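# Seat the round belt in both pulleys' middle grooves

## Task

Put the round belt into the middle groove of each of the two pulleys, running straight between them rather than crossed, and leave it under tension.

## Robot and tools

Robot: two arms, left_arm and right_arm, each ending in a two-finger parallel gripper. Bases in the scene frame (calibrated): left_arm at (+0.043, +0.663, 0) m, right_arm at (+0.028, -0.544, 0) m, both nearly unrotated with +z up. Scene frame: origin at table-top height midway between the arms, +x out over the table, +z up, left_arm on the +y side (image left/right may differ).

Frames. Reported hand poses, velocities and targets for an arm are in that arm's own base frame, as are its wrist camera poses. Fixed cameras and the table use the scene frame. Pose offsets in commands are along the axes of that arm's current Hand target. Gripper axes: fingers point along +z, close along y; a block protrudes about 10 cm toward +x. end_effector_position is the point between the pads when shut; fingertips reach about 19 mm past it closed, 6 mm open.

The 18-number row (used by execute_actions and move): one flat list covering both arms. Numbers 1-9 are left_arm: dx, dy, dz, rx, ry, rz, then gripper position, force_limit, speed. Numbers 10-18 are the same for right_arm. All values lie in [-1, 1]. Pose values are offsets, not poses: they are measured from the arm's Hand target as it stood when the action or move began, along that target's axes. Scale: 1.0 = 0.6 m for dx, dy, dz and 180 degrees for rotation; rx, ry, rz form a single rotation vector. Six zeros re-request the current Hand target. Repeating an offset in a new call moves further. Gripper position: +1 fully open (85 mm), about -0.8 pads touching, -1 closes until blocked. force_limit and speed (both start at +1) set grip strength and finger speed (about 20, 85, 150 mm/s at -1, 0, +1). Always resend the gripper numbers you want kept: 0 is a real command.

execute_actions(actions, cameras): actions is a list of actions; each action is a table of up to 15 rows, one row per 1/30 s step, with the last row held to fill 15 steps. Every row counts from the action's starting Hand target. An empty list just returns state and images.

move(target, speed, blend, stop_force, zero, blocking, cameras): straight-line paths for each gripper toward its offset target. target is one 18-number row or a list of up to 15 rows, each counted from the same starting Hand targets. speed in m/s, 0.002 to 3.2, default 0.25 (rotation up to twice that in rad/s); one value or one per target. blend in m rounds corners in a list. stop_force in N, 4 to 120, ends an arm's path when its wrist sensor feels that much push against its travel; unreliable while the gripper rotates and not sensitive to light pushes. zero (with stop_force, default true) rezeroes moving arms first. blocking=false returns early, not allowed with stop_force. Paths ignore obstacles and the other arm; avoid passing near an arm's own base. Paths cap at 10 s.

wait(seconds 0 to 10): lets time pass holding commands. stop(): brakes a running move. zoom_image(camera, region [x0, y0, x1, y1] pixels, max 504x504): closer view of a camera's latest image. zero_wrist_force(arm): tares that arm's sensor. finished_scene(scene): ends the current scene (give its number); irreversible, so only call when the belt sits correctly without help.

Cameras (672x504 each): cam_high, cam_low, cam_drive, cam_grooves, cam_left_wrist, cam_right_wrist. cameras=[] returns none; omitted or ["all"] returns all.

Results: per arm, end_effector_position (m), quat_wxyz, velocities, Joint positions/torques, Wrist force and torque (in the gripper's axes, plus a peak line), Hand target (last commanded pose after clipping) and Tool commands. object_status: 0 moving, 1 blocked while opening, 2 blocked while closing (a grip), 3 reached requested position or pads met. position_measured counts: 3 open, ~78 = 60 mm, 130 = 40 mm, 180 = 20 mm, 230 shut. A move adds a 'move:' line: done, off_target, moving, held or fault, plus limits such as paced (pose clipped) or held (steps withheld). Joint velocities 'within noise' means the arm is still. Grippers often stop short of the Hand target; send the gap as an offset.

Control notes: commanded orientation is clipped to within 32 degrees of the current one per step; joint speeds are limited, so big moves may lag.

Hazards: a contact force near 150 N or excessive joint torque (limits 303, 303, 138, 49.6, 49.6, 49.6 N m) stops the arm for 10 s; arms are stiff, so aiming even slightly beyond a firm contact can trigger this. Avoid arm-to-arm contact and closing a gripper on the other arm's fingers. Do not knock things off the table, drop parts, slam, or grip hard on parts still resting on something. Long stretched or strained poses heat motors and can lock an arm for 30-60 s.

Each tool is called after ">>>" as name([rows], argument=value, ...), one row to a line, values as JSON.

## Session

>>> execute_actions(actions=[])

Scene clock: 0.00 s.
left_arm: end_effector_position=(+0.9108, +0.3800, +0.1797) position_measured=3 object_status=3 end_effector_quat_wxyz=(-0.545, +0.659, +0.394, +0.338) | right_arm: end_effector_position=(+0.7888, -0.1215, +0.1633) position_measured=3 object_status=3 end_effector_quat_wxyz=(+0.017, +0.917, +0.355, +0.182)
Joint positions: left_arm=[-0.082 -0.92 1.689 -1.996 -0.191 1.699] | right_arm=[3.178 -1.823 -2.065 -0.466 1.657 2.454]
Joint velocities: within noise
Joint torques (N m): no reading
Motor temperatures (°C): left_arm=[38 29 28 34 36 42] | right_arm=[28 33 30 39 37 35]
Wrist force (N): no reading
Wrist torque (N m): no reading
Wrist force, peak (N): no reading
Hand target: left_arm +0.9108, +0.3800, +0.1797; -0.545, +0.659, +0.394, +0.338 | right_arm +0.7888, -0.1215, +0.1633; +0.017, +0.917, +0.355, +0.183
Tool commands: left_gripper/position=+1.0 left_gripper/force_limit=+1.0 left_gripper/speed=+1.0 right_gripper/position=+1.0 right_gripper/force_limit=+1.0 right_gripper/speed=+1.0

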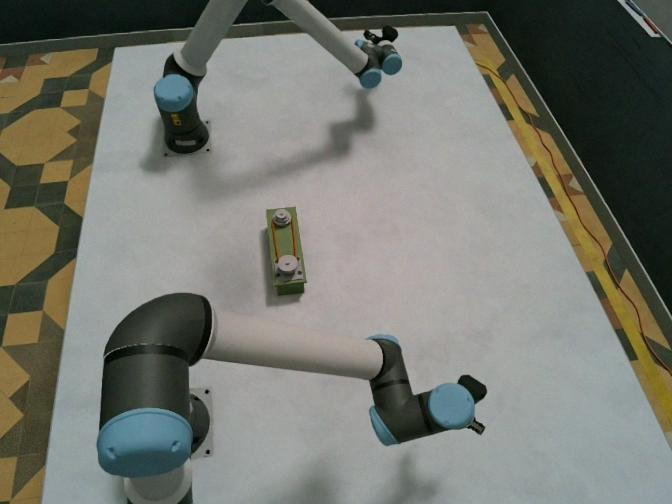

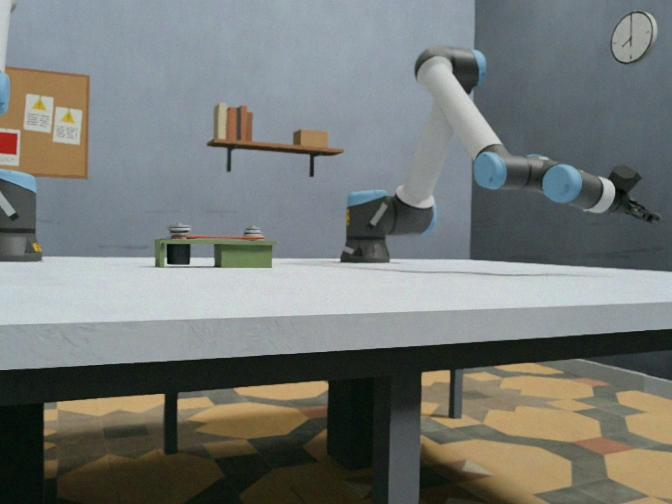

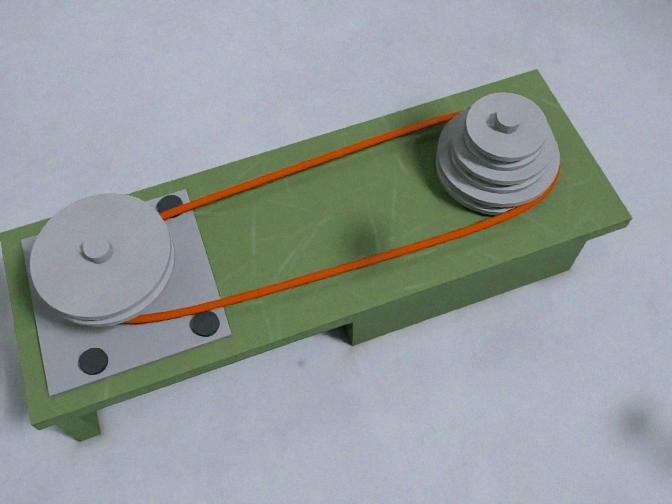

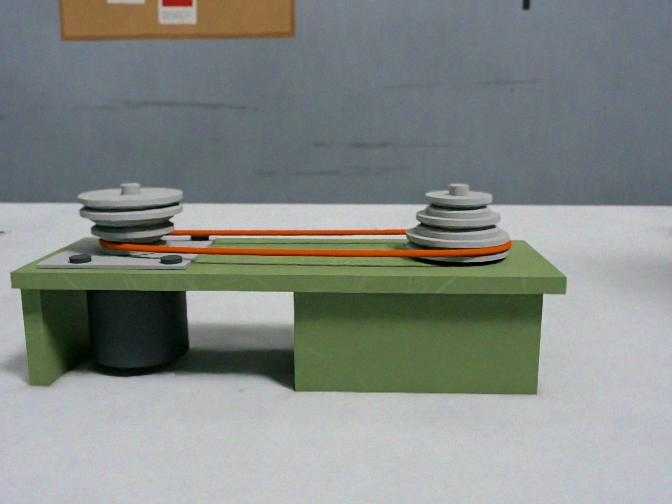

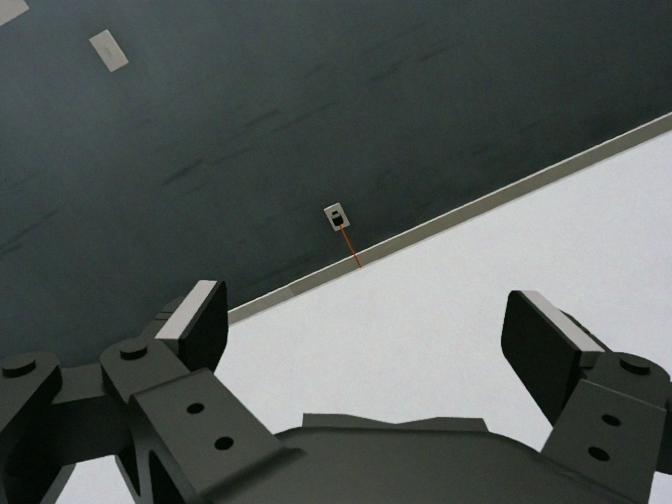

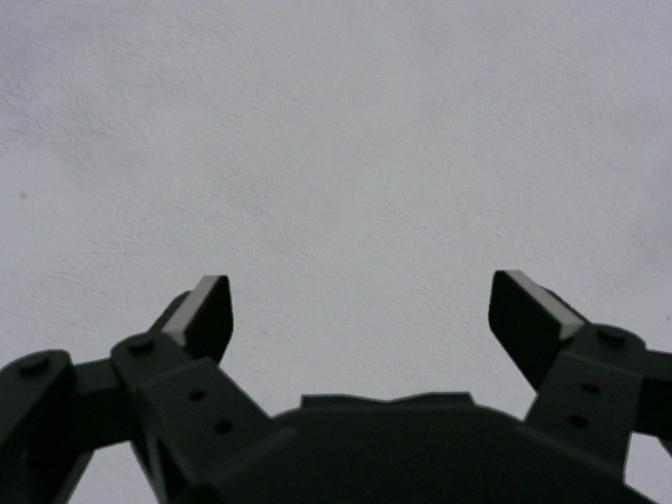

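>>> move(target=[0.0013,-0.529,-0.9,0.273,-0.44,-0.532,1,1,1,0,0,0,0,0,0,1,1,1], speed=0.4, cameras=[])

>>> execute_actions(actions=[], cameras=["cam_high"])

Scene clock: 4.13 s.
left_arm: end_effector_position=(+0.6209, -0.1202, +0.4205) position_measured=3 object_status=3 end_effector_quat_wxyz=(+0.000, +0.000, +1.000, -0.001) | right_arm: end_effector_position=(+0.7888, -0.1215, +0.1633) position_measured=3 object_status=3 end_effector_quat_wxyz=(+0.017, +0.917, +0.355, +0.182)
Joint positions: left_arm=[-0.47 -1.697 1.844 -1.718 -1.572 -0.47] | right_arm=[3.178 -1.823 -2.065 -0.466 1.657 2.454]
Joint velocities: within noise
Joint torques (N m): left_arm=[-8.54 -57.91 -51.3 -7.14 -2.38 -2.49] | right_arm=[3.68 63.83 38.32 6.2 1.06 -0.48]
Motor temperatures (°C): left_arm=[38 29 28 34 36 42] | right_arm=[28 33 30 39 37 34]
Wrist force (N): left_arm=[3.2 -0.5 2.0] | right_arm=[0.1 -0.5 0.2]
Wrist torque (N m): left_arm=[-0.20 -0.46 0.01] | right_arm=[-0.08 -0.01 0.00]
Wrist force, peak (N): left_arm=[5.2 -1.7 0.9] | right_arm=[-0.3 -0.3 0.9]
Hand target: left_arm +0.6209, -0.1203, +0.4206; +0.000, +0.000, +1.000, -0.001 | right_arm +0.7888, -0.1215, +0.1633; +0.017, +0.917, +0.355, +0.183
Off the commanded pose: left_arm 0.000 m, 0 deg | right_arm 0.000 m, 0 deg.
move: done
No camera images: "cameras" was empty.

Scene clock: 4.13 s.
left_arm: end_effector_position=(+0.6209, -0.1202, +0.4205) position_measured=3 object_status=3 end_effector_quat_wxyz=(+0.000, +0.000, +1.000, -0.001) | right_arm: end_effector_position=(+0.7888, -0.1215, +0.1633) position_measured=3 object_status=3 end_effector_quat_wxyz=(+0.017, +0.917, +0.355, +0.182)
Joint positions: left_arm=[-0.47 -1.697 1.844 -1.718 -1.572 -0.47] | right_arm=[3.178 -1.823 -2.065 -0.466 1.657 2.454]
Joint velocities: within noise
Joint torques (N m): left_arm=[-8.54 -57.91 -51.3 -7.14 -2.38 -2.49] | right_arm=[3.68 63.83 38.32 6.2 1.06 -0.48]
Motor temperatures (°C): left_arm=[38 29 28 34 36 42] | right_arm=[28 33 30 39 37 34]
Wrist force (N): left_arm=[3.2 -0.5 2.0] | right_arm=[0.1 -0.5 0.2]
Wrist torque (N m): left_arm=[-0.20 -0.46 0.01] | right_arm=[-0.08 -0.01 0.00]
Wrist force, peak (N): left_arm=[3.2 -0.5 2.0] | right_arm=[0.1 -0.5 0.2]
Hand target: left_arm +0.6209, -0.1203, +0.4206; +0.000, +0.000, +1.000, -0.001 | right_arm +0.7888, -0.1215, +0.1633; +0.017, +0.917, +0.355, +0.183
Tool commands: left_gripper/position=+1.0 left_gripper/force_limit=+1.0 left_gripper/speed=+1.0 right_gripper/position=+1.0 right_gripper/force_limit=+1.0 right_gripper/speed=+1.0
Off the commanded pose: left_arm 0.000 m, 0 deg | right_arm 0.000 m, 0 deg.
Images, in order (width x height): cam_high 672x504.

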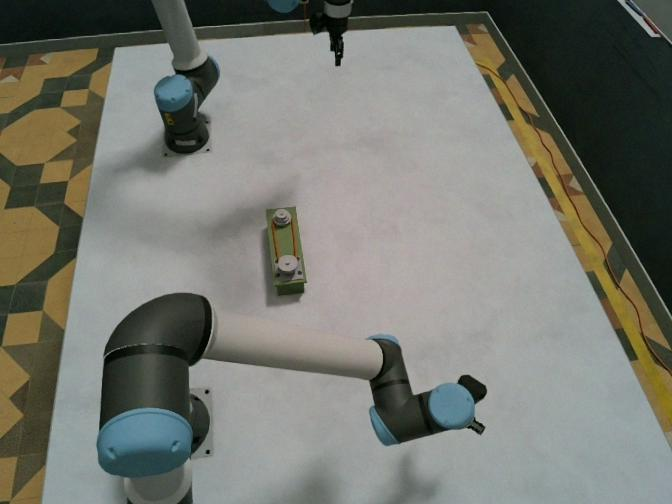

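>>> move(target=[0.5,-0.833,0,0,0,0,1,1,1,0,0,0,0,0,0,1,1,1], speed=0.3)

>>> zoom_image(camera="cam_left_wrist", region=[100, 50, 600, 450])

Scene clock: 7.27 s.
left_arm: end_effector_position=(+0.3210, -0.6201, +0.4214) position_measured=3 object_status=3 end_effector_quat_wxyz=(+0.000, +0.000, +1.000, -0.001) | right_arm: end_effector_position=(+0.7888, -0.1215, +0.1633) position_measured=3 object_status=3 end_effector_quat_wxyz=(+0.017, +0.917, +0.355, +0.182)
Joint positions: left_arm=[-1.345 -1.585 1.74 -1.727 -1.572 -1.345] | right_arm=[3.178 -1.823 -2.065 -0.466 1.657 2.454]
Joint velocities: within noise
Joint torques (N m): left_arm=[-14.53 -41.16 -48.92 -3.07 1.43 -1.71] | right_arm=[4.92 64.98 38.92 6.5 1.54 -0.5]
Motor temperatures (°C): left_arm=[38 29 28 34 36 42] | right_arm=[28 33 30 39 37 34]
Wrist force (N): left_arm=[3.1 -0.7 2.4] | right_arm=[0.1 -0.4 0.6]
Wrist torque (N m): left_arm=[-0.20 -0.47 0.02] | right_arm=[-0.07 -0.02 0.00]
Wrist force, peak (N): left_arm=[5.5 -4.2 2.3] | right_arm=[0.2 -0.9 0.5]
Hand target: left_arm +0.3210, -0.6201, +0.4214; +0.000, +0.000, +1.000, -0.001 | right_arm +0.7888, -0.1215, +0.1633; +0.017, +0.917, +0.355, +0.183
Off the commanded pose: left_arm 0.000 m, 0 deg | right_arm 0.000 m, 0 deg.
move: done

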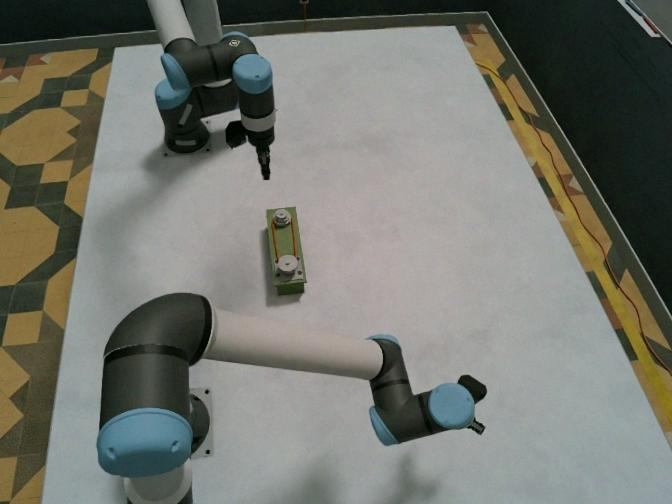

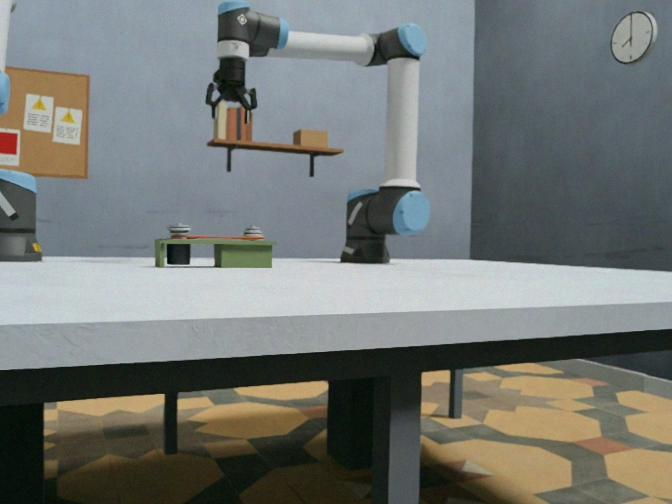

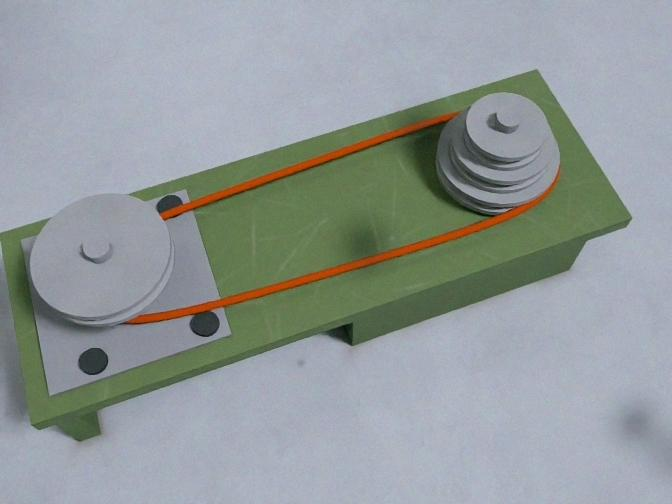

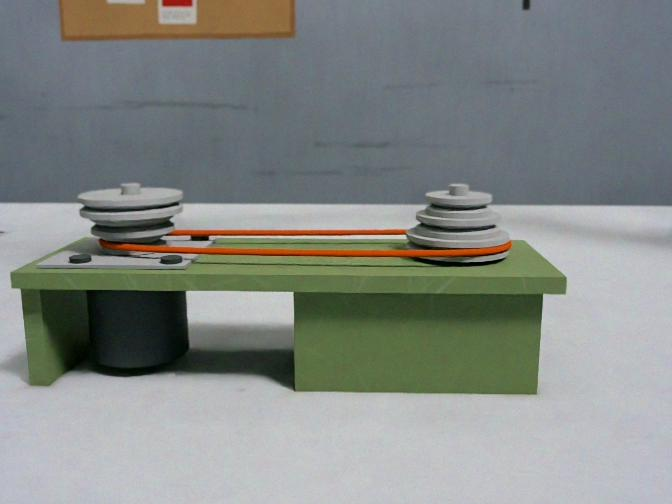

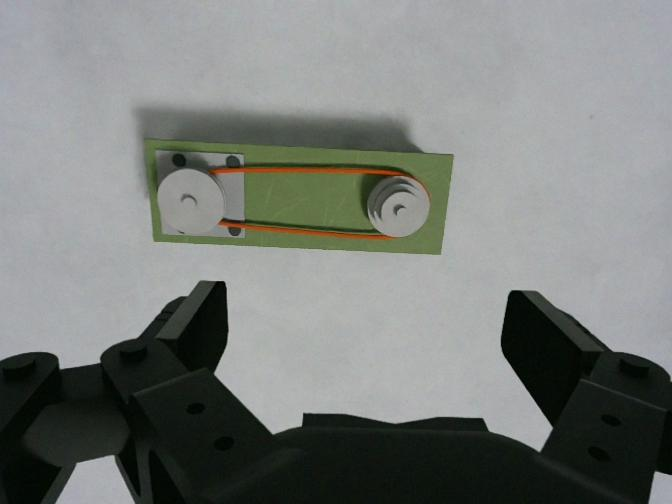

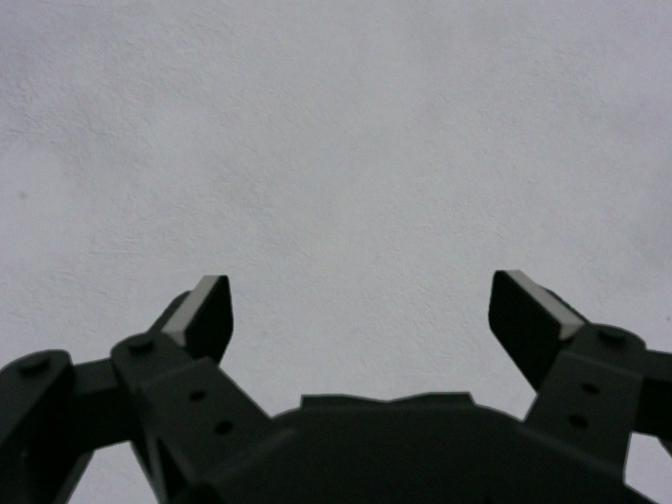

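Scaled by 1.008 from the camera's 672x504 image, which has a finer 960x720 frame.

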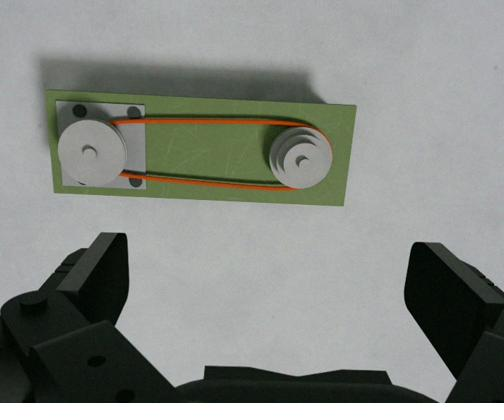

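>>> move(target=[-0.1667,0,0,0,0,0,1,1,1,0.095,-0.919,-0.266,0.151,0.014,-0.754,-1,1,0], speed=0.45)

>>> zoom_image(camera="cam_left_wrist", region=[100, 50, 500, 250])

Scene clock: 11.33 s.
left_arm: end_effector_position=(+0.4211, -0.6201, +0.4213) position_measured=3 object_status=3 end_effector_quat_wxyz=(+0.000, +0.000, +1.000, -0.001) | right_arm: end_effector_position=(+0.4170, +0.3124, +0.2421) position_measured=232 object_status=3 end_effector_quat_wxyz=(-0.001, +0.000, +1.000, +0.000)
Joint positions: left_arm=[-1.208 -1.499 1.651 -1.724 -1.572 -1.208] | right_arm=[4.125 -1.337 -2.258 -1.119 1.572 0.983]
Joint velocities: within noise
Joint torques (N m): left_arm=[-15.21 -71.77 -42.5 -3.87 -3.14 -3.14] | right_arm=[10.13 10.76 33.51 6.06 3.65 -1.25]
Motor temperatures (°C): left_arm=[38 29 28 34 36 42] | right_arm=[28 33 30 39 37 34]
Wrist force (N): left_arm=[3.3 -0.3 2.1] | right_arm=[0.2 0.0 0.1]
Wrist torque (N m): left_arm=[-0.20 -0.51 0.01] | right_arm=[0.06 -0.06 0.02]
Wrist force, peak (N): left_arm=[3.8 -0.7 2.7] | right_arm=[1.3 2.3 -0.2]
Hand target: left_arm +0.4210, -0.6201, +0.4213; +0.000, +0.000, +1.000, -0.001 | right_arm +0.4169, +0.3124, +0.2420; -0.001, +0.000, +1.000, +0.000
Off the commanded pose: left_arm 0.000 m, 0 deg | right_arm 0.000 m, 0 deg.
move: done

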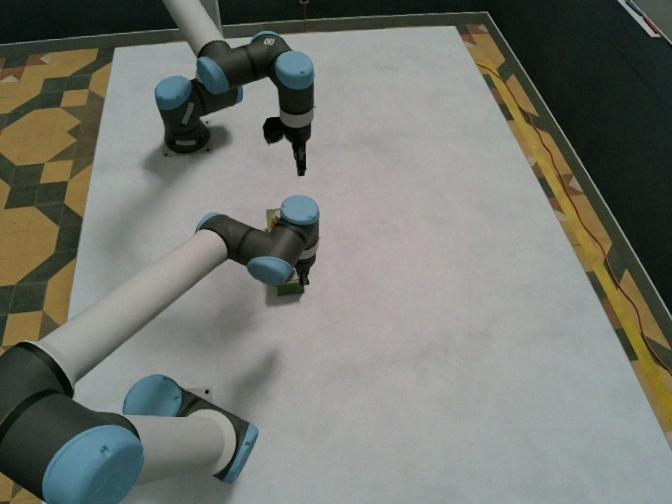

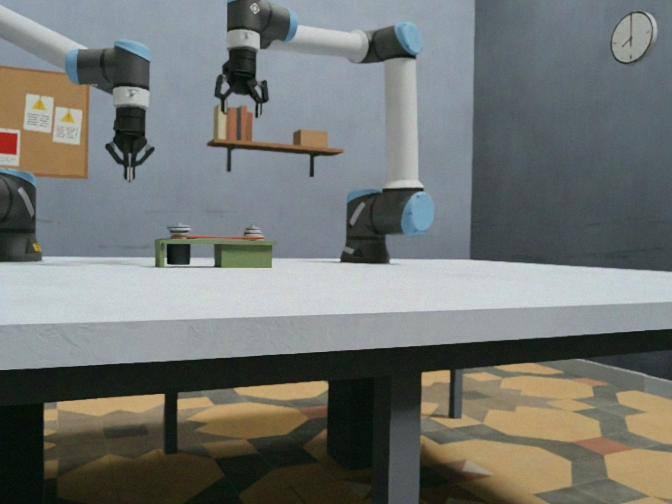

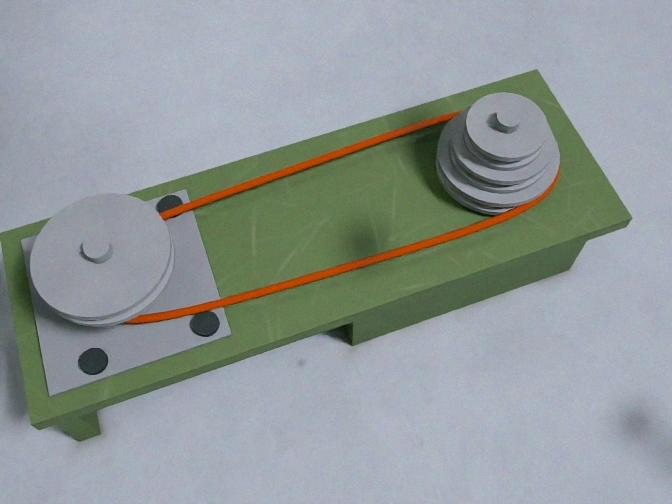

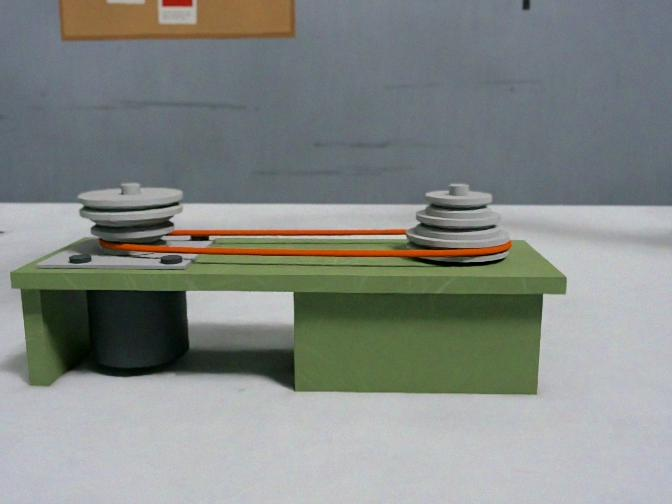

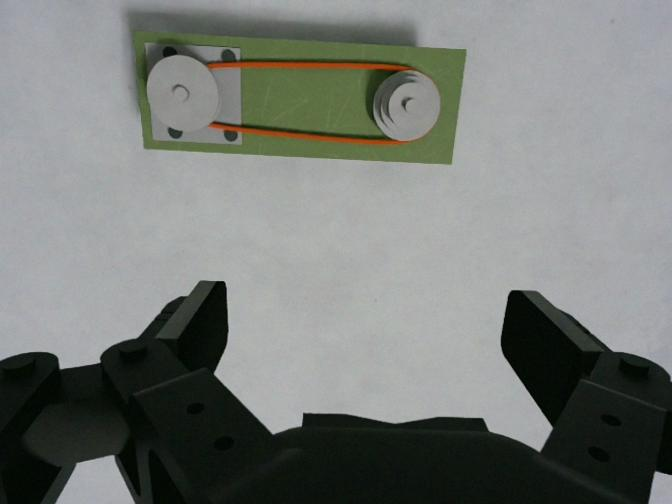

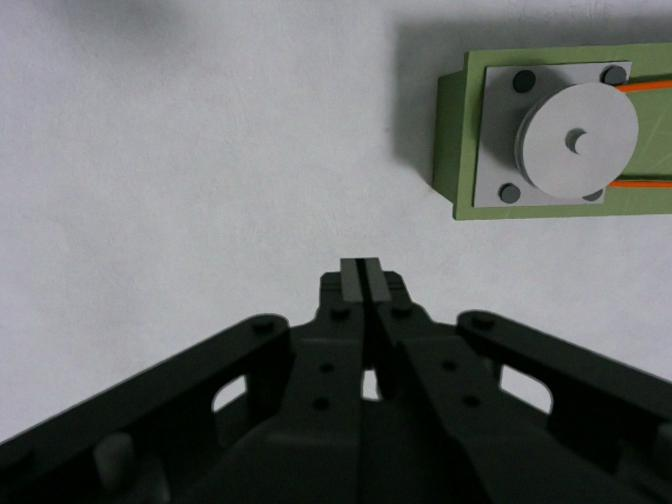

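Scaled by 1.260 from the camera's 672x504 image, which has a finer 960x720 frame.

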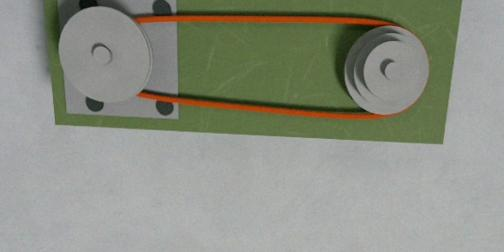

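>>> move(target=[0.11,-0.0097,0.4355,0,0,0.5167,0.68,1,1,0.0807,0.101,0.2,0,0,0,-1,1,0], speed=0.35)

>>> zoom_image(camera="cam_grooves", region=[0, 40, 504, 300])

>>> zoom_image(camera="cam_drive", region=[0, 0, 504, 400])

Scene clock: 14.80 s.
left_arm: end_effector_position=(+0.3547, -0.6263, +0.1599) position_measured=44 object_status=3 end_effector_quat_wxyz=(+0.000, +0.725, +0.688, -0.001) | right_arm: end_effector_position=(+0.3682, +0.3729, +0.1220) position_measured=232 object_status=3 end_effector_quat_wxyz=(-0.001, +0.000, +1.000, +0.000)
Joint positions: left_arm=[-1.299 -1.378 2.011 -2.205 -1.572 0.324] | right_arm=[4.271 -1.494 -2.388 -0.832 1.572 1.13]
Joint velocities: within noise
Joint torques (N m): left_arm=[18.59 -82.32 -51.81 -5.43 -3.52 2.31] | right_arm=[-3.59 50.09 44.38 1.77 2.41 -2.5]
Motor temperatures (°C): left_arm=[38 29 28 34 36 42] | right_arm=[28 33 30 39 37 34]
Wrist force (N): left_arm=[2.9 -0.4 2.1] | right_arm=[-0.3 -0.1 0.4]
Wrist torque (N m): left_arm=[-0.17 -0.41 0.00] | right_arm=[0.04 0.02 0.01]
Wrist force, peak (N): left_arm=[3.1 -1.0 4.0] | right_arm=[0.4 0.4 1.2]
Hand target: left_arm +0.3548, -0.6263, +0.1601; +0.000, +0.725, +0.688, -0.001 | right_arm +0.3682, +0.3730, +0.1221; -0.001, +0.000, +1.000, +0.000
Off the commanded pose: left_arm 0.000 m, 0 deg | right_arm 0.000 m, 0 deg.
move: done

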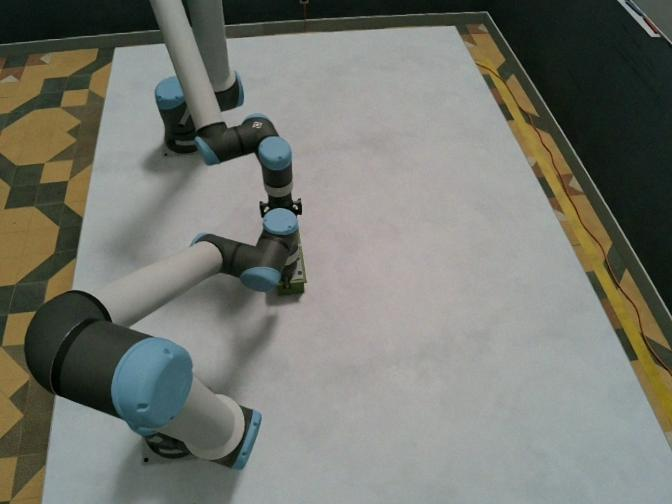

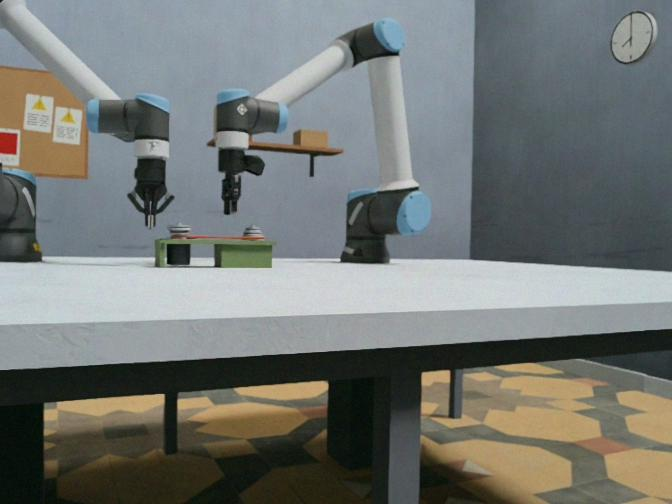

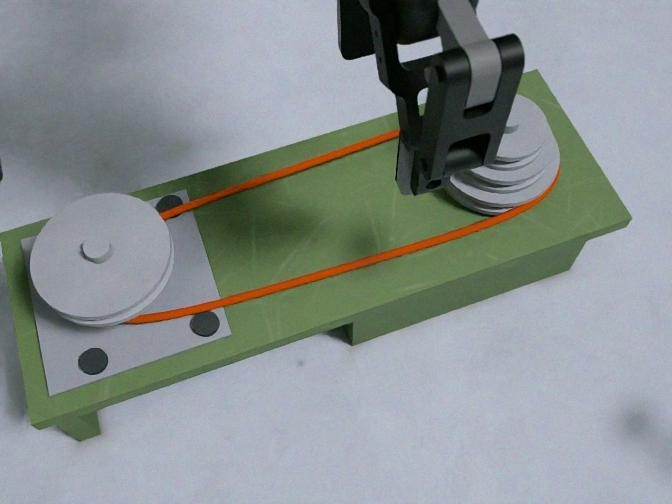

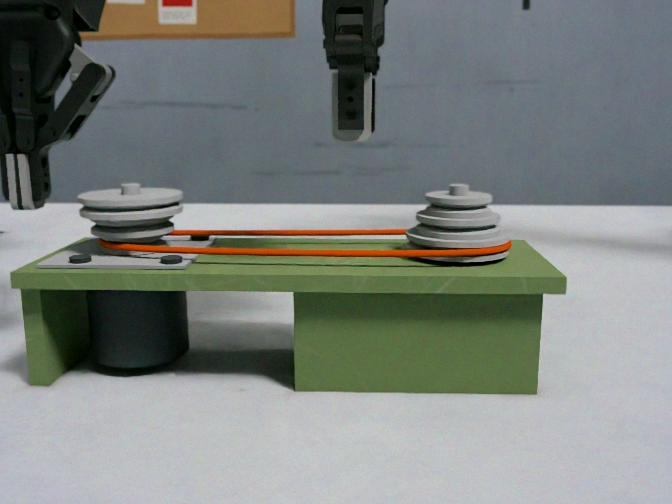

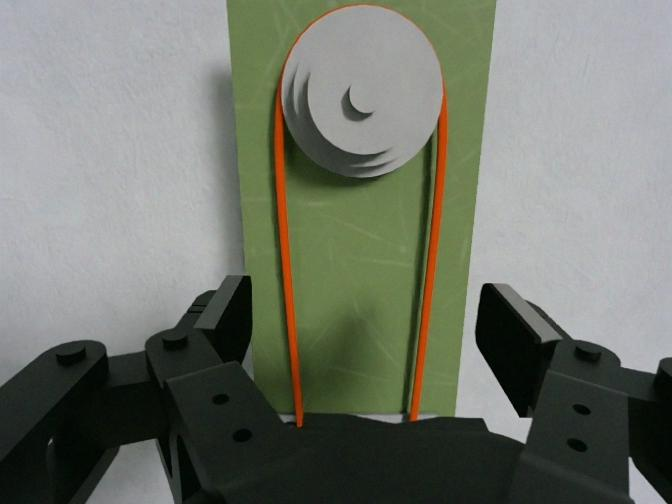

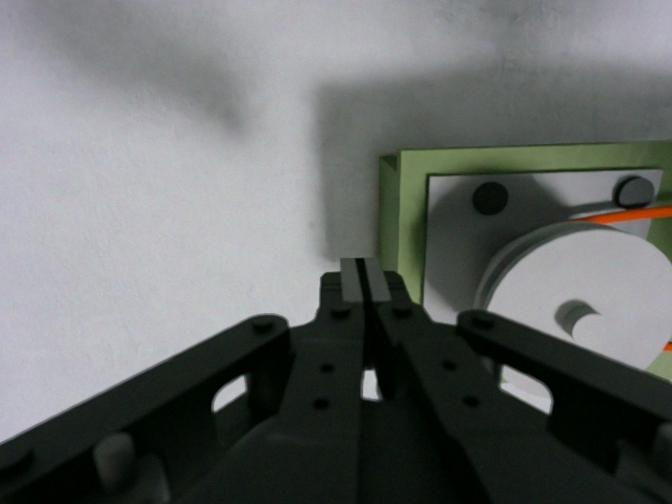

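Scaled by 1.000.

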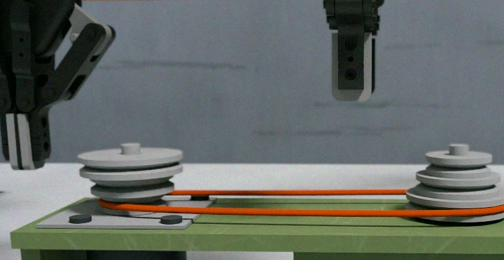

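Scaled by 1.000.

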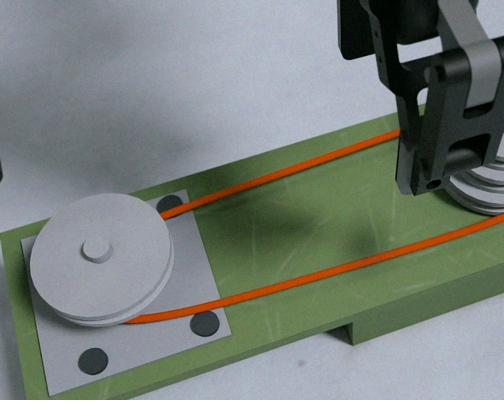

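>>> move(target=[0,0,0.119,0,0,0,0.68,1,1,0,0,0,0,0,0,-1,1,0], speed=0.15, cameras=["cam_grooves","cam_left_wrist"])

>>> move(target=[0,0,0,0,0,0,0.68,1,1,-0.0039,0.075,0,0,0,0,-1,1,0], speed=0.03, stop_force=45, cameras=["cam_grooves","cam_drive","cam_left_wrist"])

Scene clock: 15.93 s.
left_arm: end_effector_position=(+0.3548, -0.6263, +0.0886) position_measured=44 object_status=3 end_effector_quat_wxyz=(+0.000, +0.725, +0.688, -0.001) | right_arm: end_effector_position=(+0.3682, +0.3730, +0.1221) position_measured=232 object_status=3 end_effector_quat_wxyz=(-0.001, +0.000, +1.000, +0.000)
Joint positions: left_arm=[-1.299 -1.294 2.063 -2.341 -1.572 0.324] | right_arm=[4.271 -1.494 -2.388 -0.832 1.572 1.13]
Joint velocities: within noise
Joint torques (N m): left_arm=[-11.48 -59.43 -46.97 -6.3 -2.53 -1.45] | right_arm=[-5.24 49.27 41.11 1.93 -0.25 -2.51]
Motor temperatures (°C): left_arm=[38 29 28 34 36 42] | right_arm=[28 33 30 39 37 34]
Wrist force (N): left_arm=[3.2 -0.3 2.3] | right_arm=[0.2 0.1 0.4]
Wrist torque (N m): left_arm=[-0.17 -0.49 0.02] | right_arm=[0.06 -0.07 0.00]
Wrist force, peak (N): left_arm=[4.5 4.0 -10.3] | right_arm=[-0.1 0.0 1.0]
Hand target: left_arm +0.3548, -0.6264, +0.0887; +0.000, +0.725, +0.688, -0.001 | right_arm +0.3682, +0.3730, +0.1221; -0.001, +0.000, +1.000, +0.000
Off the commanded pose: left_arm 0.000 m, 0 deg | right_arm 0.000 m, 0 deg.
move: done
Images, in order (width x height): cam_grooves 672x504, cam_left_wrist 672x504.

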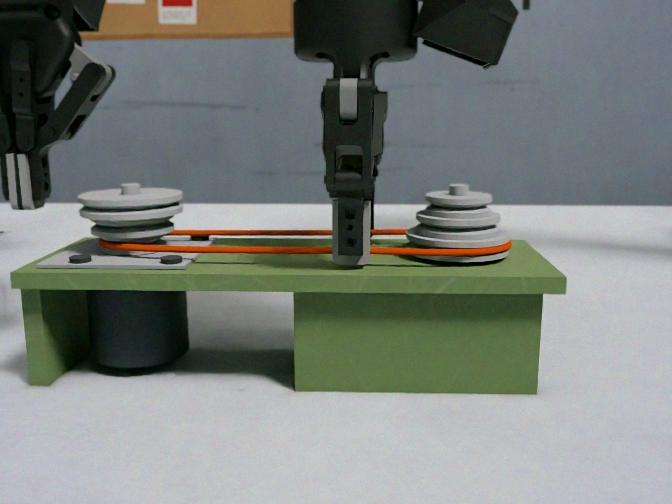

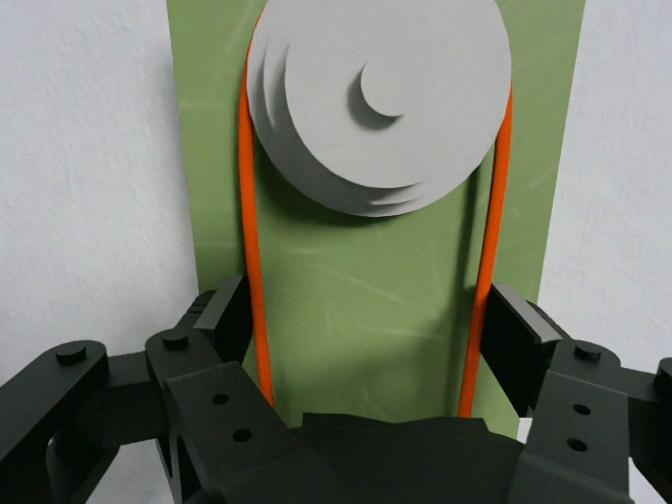

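Scene clock: 18.50 s.
left_arm: end_effector_position=(+0.3548, -0.6264, +0.0887) position_measured=44 object_status=3 end_effector_quat_wxyz=(+0.000, +0.725, +0.688, -0.001) | right_arm: end_effector_position=(+0.3706, +0.4180, +0.1221) position_measured=232 object_status=3 end_effector_quat_wxyz=(-0.001, +0.000, +1.000, +0.000)
Joint positions: left_arm=[-1.299 -1.294 2.063 -2.341 -1.572 0.324] | right_arm=[4.303 -1.556 -2.33 -0.828 1.572 1.162]
Joint velocities: within noise
Joint torques (N m): left_arm=[-13.57 -59.95 -43.7 -4.97 2.03 -2.32] | right_arm=[-5.88 55.85 29.37 2.91 3.71 -2.47]
Motor temperatures (°C): left_arm=[38 29 28 34 36 42] | right_arm=[28 33 30 39 37 34]
Wrist force (N): left_arm=[3.1 -0.7 2.4] | right_arm=[0.5 -1.5 -0.5]
Wrist torque (N m): left_arm=[-0.21 -0.42 0.01] | right_arm=[0.09 -0.08 0.00]
Wrist force, peak (N): left_arm=[3.4 -0.6 2.7] | right_arm=[1.5 -11.7 -2.6]
Hand target: left_arm +0.3548, -0.6264, +0.0887; +0.000, +0.725, +0.688, -0.001 | right_arm +0.3706, +0.4180, +0.1221; -0.001, +0.000, +1.000, +0.000
Off the commanded pose: left_arm 0.000 m, 0 deg | right_arm 0.000 m, 0 deg.
move: done
Images, in order (width x height): cam_drive 672x504, cam_grooves 672x504, cam_left_wrist 672x504.

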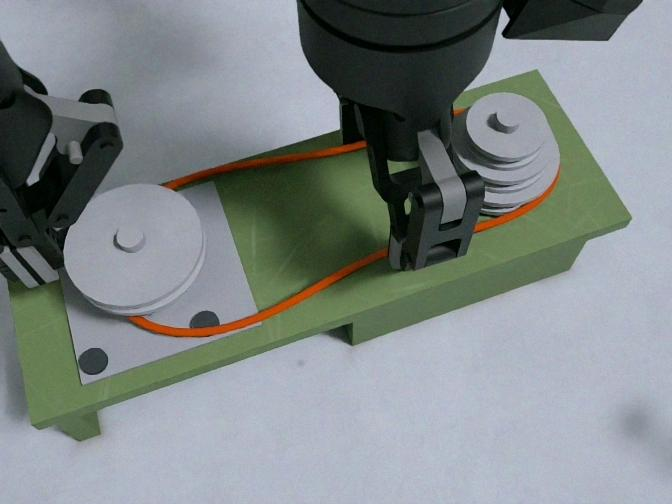

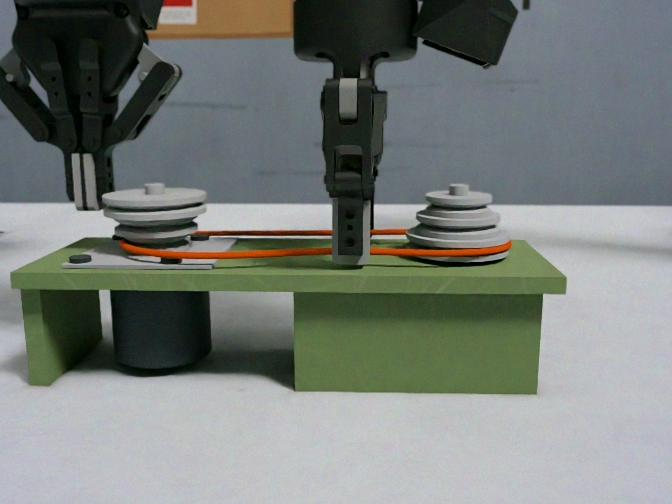

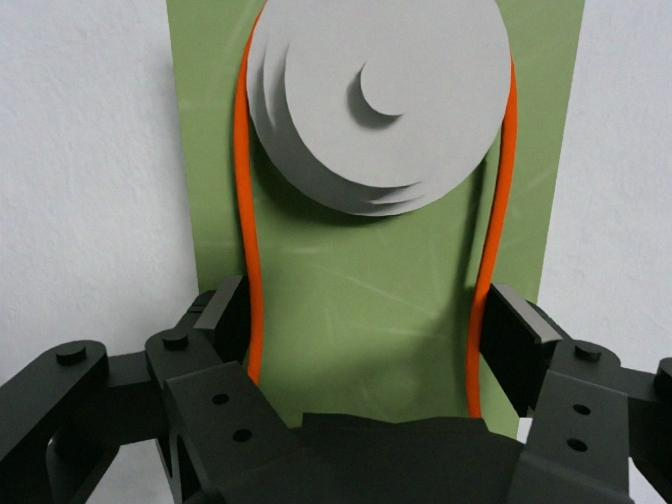

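>>> move(target=[0,0,0,0,0,0,0.68,1,1,-0.0013,0.025,0,0,0,0,-1,1,0], speed=0.02, stop_force=40, cameras=["cam_grooves","cam_drive"])

Scene clock: 20.00 s.
left_arm: end_effector_position=(+0.3548, -0.6264, +0.0887) position_measured=44 object_status=3 end_effector_quat_wxyz=(+0.000, +0.725, +0.688, -0.001) | right_arm: end_effector_position=(+0.3707, +0.4205, +0.1220) position_measured=232 object_status=3 end_effector_quat_wxyz=(-0.001, +0.000, +1.000, +0.000)
Joint positions: left_arm=[-1.299 -1.294 2.063 -2.341 -1.572 0.324] | right_arm=[4.305 -1.56 -2.326 -0.828 1.572 1.163]
Joint velocities: within noise
Joint torques (N m): left_arm=[-15.84 -52.38 -40.04 -3.72 2.17 -1.62] | right_arm=[19.43 36.68 65.22 17.2 3.88 -2.53]
Motor temperatures (°C): left_arm=[38 29 28 34 36 42] | right_arm=[28 33 30 39 37 34]
Wrist force (N): left_arm=[3.3 -0.7 2.3] | right_arm=[4.9 -41.5 -3.1]
Wrist torque (N m): left_arm=[-0.22 -0.46 0.01] | right_arm=[0.45 -0.06 0.14]
Wrist force, peak (N): left_arm=[3.4 -0.8 2.7] | right_arm=[8.4 -73.0 -24.8]
Hand target: left_arm +0.3548, -0.6264, +0.0887; +0.000, +0.725, +0.688, -0.001 | right_arm +0.3707, +0.4205, +0.1220; -0.001, +0.000, +1.000, +0.000 (not the last commanded pose)
Off the commanded pose: left_arm 0.000 m, 0 deg | right_arm 0.012 m, 0 deg.
move: contact (right_arm)
Images, in order (width x height): cam_drive 672x504, cam_grooves 672x504.

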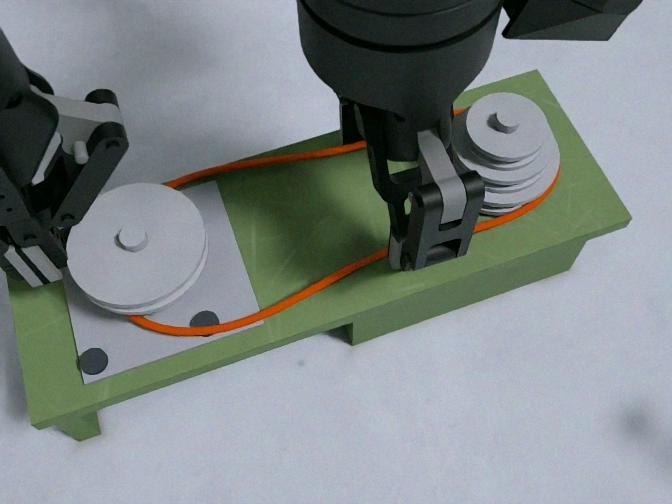

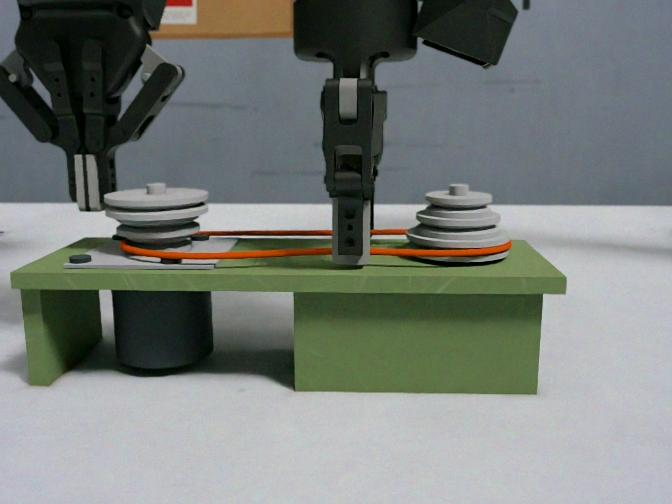

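>>> move([
  [0,0,-0.0133,0,0,0,-1,-0.3,-0.7,0.0026,-0.05,0,0,0,0,-1,1,0],
  [0,0,-0.0133,0,0,0,-1,-0.3,-0.7,0.0026,-0.13,-0.2,-0.25,0,0,-1,1,0],
], speed=[0.06,0.2], cameras=["cam_grooves","cam_drive","cam_left_wrist"])

Scene clock: 23.17 s.
left_arm: end_effector_position=(+0.3548, -0.6264, +0.0967) position_measured=214 object_status=2 end_effector_quat_wxyz=(+0.000, +0.725, +0.688, -0.001) | right_arm: end_effector_position=(+0.3694, +0.3426, +0.2419) position_measured=232 object_status=3 end_effector_quat_wxyz=(-0.001, +0.000, +0.924, +0.382)
Joint positions: left_arm=[-1.299 -1.304 2.058 -2.326 -1.572 0.324] | right_arm=[3.964 -1.331 -2.595 -0.157 2.074 0.99]
Joint velocities: within noise
Joint torques (N m): left_arm=[-3.17 -45.66 -30.37 -4.71 2.1 1] | right_arm=[-3.31 34.19 42.4 8.2 3.92 2.9]
Motor temperatures (°C): left_arm=[38 29 28 34 36 42] | right_arm=[28 33 30 39 37 34]
Wrist force (N): left_arm=[5.8 -2.2 1.7] | right_arm=[0.2 -0.7 -1.2]
Wrist torque (N m): left_arm=[-0.13 -0.40 0.03] | right_arm=[-0.03 -0.16 0.17]
Wrist force, peak (N): left_arm=[6.5 -2.6 2.4] | right_arm=[4.1 -41.8 -2.9]
Hand target: left_arm +0.3548, -0.6264, +0.0967; +0.000, +0.725, +0.688, -0.001 | right_arm +0.3694, +0.3426, +0.2421; -0.001, +0.000, +0.924, +0.382
Off the commanded pose: left_arm 0.000 m, 0 deg | right_arm 0.000 m, 0 deg.
move: done
Images, in order (width x height): cam_drive 672x504, cam_grooves 672x504, cam_left_wrist 672x504.

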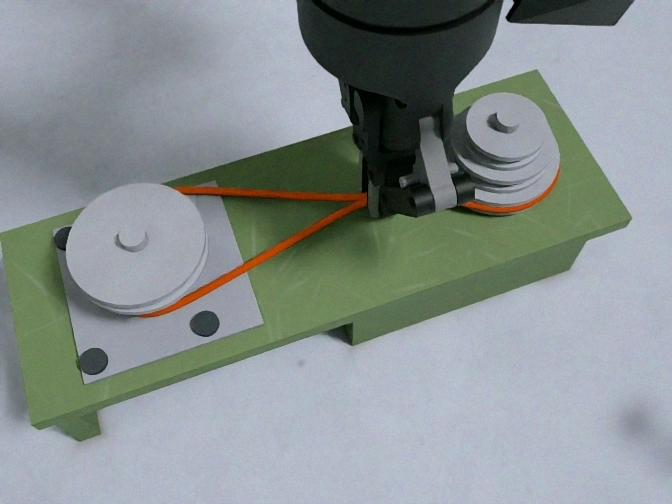

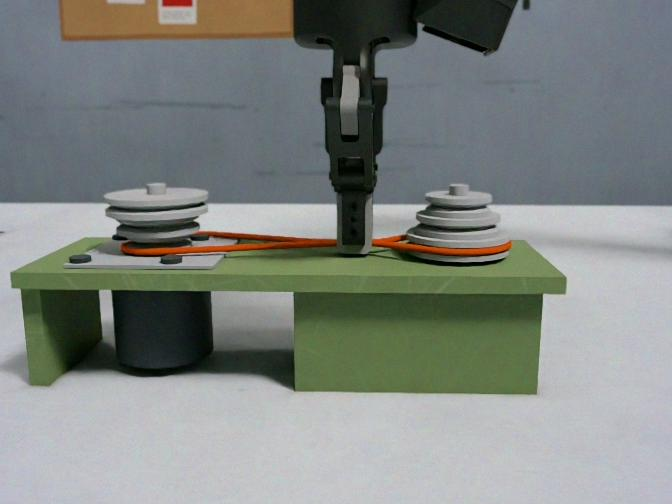

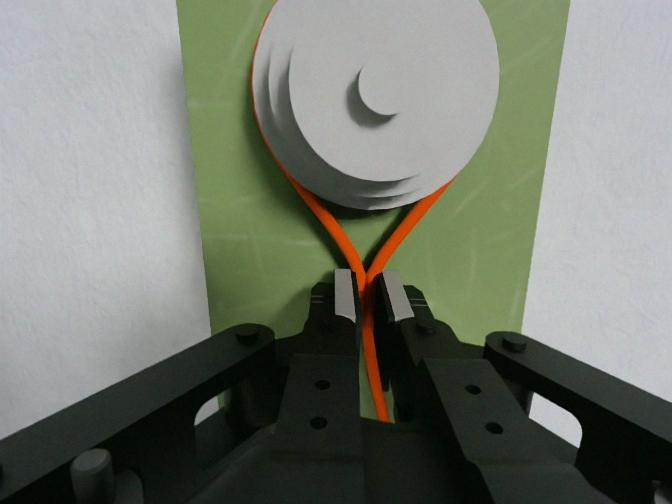

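>>> move(target=[0.033,0,0,0,0,0,-1,-0.3,-0.7,0,0,0,0,0,0,-1,1,0], speed=0.08, stop_force=25, cameras=["cam_grooves","cam_drive","cam_left_wrist"])

>>> zoom_image(camera="cam_grooves", region=[340, 120, 600, 290])

Scene clock: 24.60 s.
left_arm: end_effector_position=(+0.3549, -0.6230, +0.0966) position_measured=214 object_status=2 end_effector_quat_wxyz=(+0.000, +0.725, +0.688, -0.001) | right_arm: end_effector_position=(+0.3694, +0.3427, +0.2421) position_measured=232 object_status=3 end_effector_quat_wxyz=(-0.001, +0.000, +0.924, +0.382)
Joint positions: left_arm=[-1.298 -1.308 2.063 -2.328 -1.572 0.325] | right_arm=[3.963 -1.33 -2.595 -0.157 2.074 0.99]
Joint velocities: within noise
Joint torques (N m): left_arm=[13.92 -82.08 -15.91 -0.85 2.32 -1.84] | right_arm=[-6.72 34.8 39.61 6.99 4.73 2.67]
Motor temperatures (°C): left_arm=[38 29 28 34 36 42] | right_arm=[28 33 30 39 37 34]
Wrist force (N): left_arm=[-15.9 -3.6 2.7] | right_arm=[0.1 -0.5 -1.1]
Wrist torque (N m): left_arm=[-0.13 -0.74 0.04] | right_arm=[0.01 -0.15 0.17]
Wrist force, peak (N): left_arm=[-25.3 -4.8 3.6] | right_arm=[-0.1 -1.1 -1.3]
Hand target: left_arm +0.3549, -0.6230, +0.0966; +0.000, +0.725, +0.688, -0.001 (not the last commanded pose) | right_arm +0.3694, +0.3426, +0.2421; -0.001, +0.000, +0.924, +0.382
Off the commanded pose: left_arm 0.016 m, 0 deg | right_arm 0.000 m, 0 deg.
move: contact (left_arm)
Images, in order (width x height): cam_drive 672x504, cam_grooves 672x504, cam_left_wrist 672x504.

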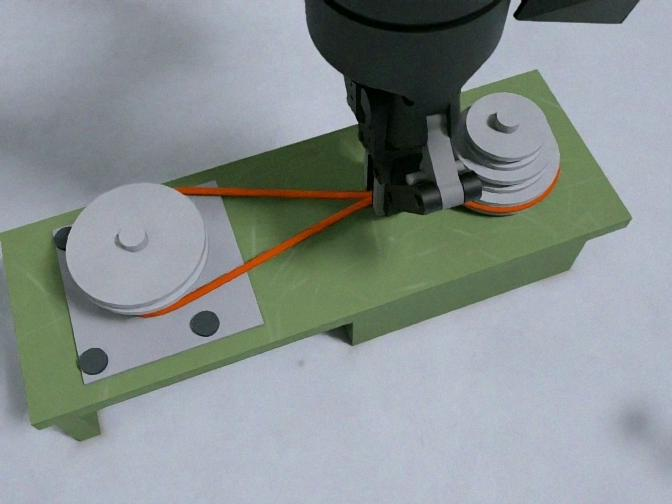

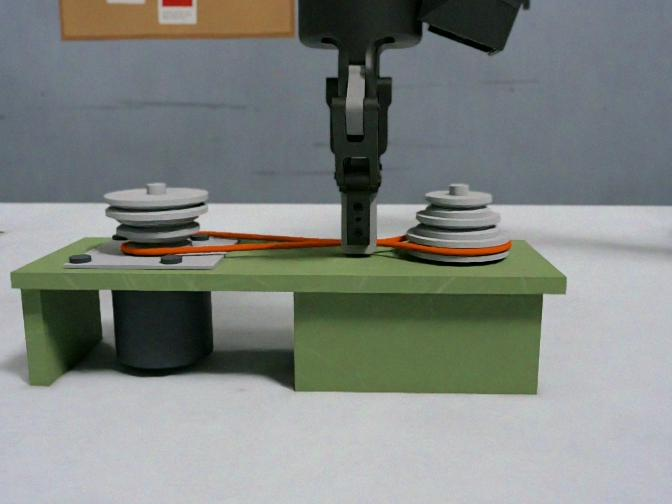

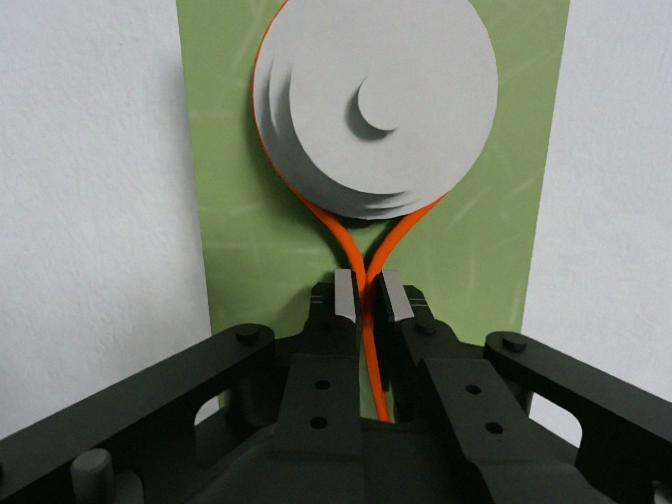

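Scaled by 1.938 from the camera's 672x504 image, which has a finer 960x720 frame.

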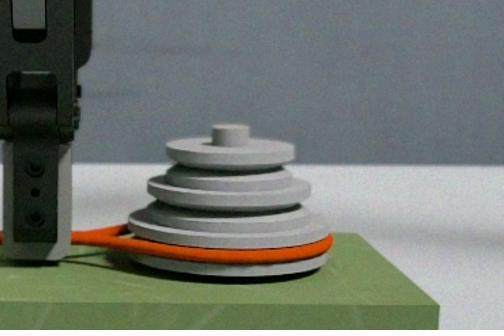

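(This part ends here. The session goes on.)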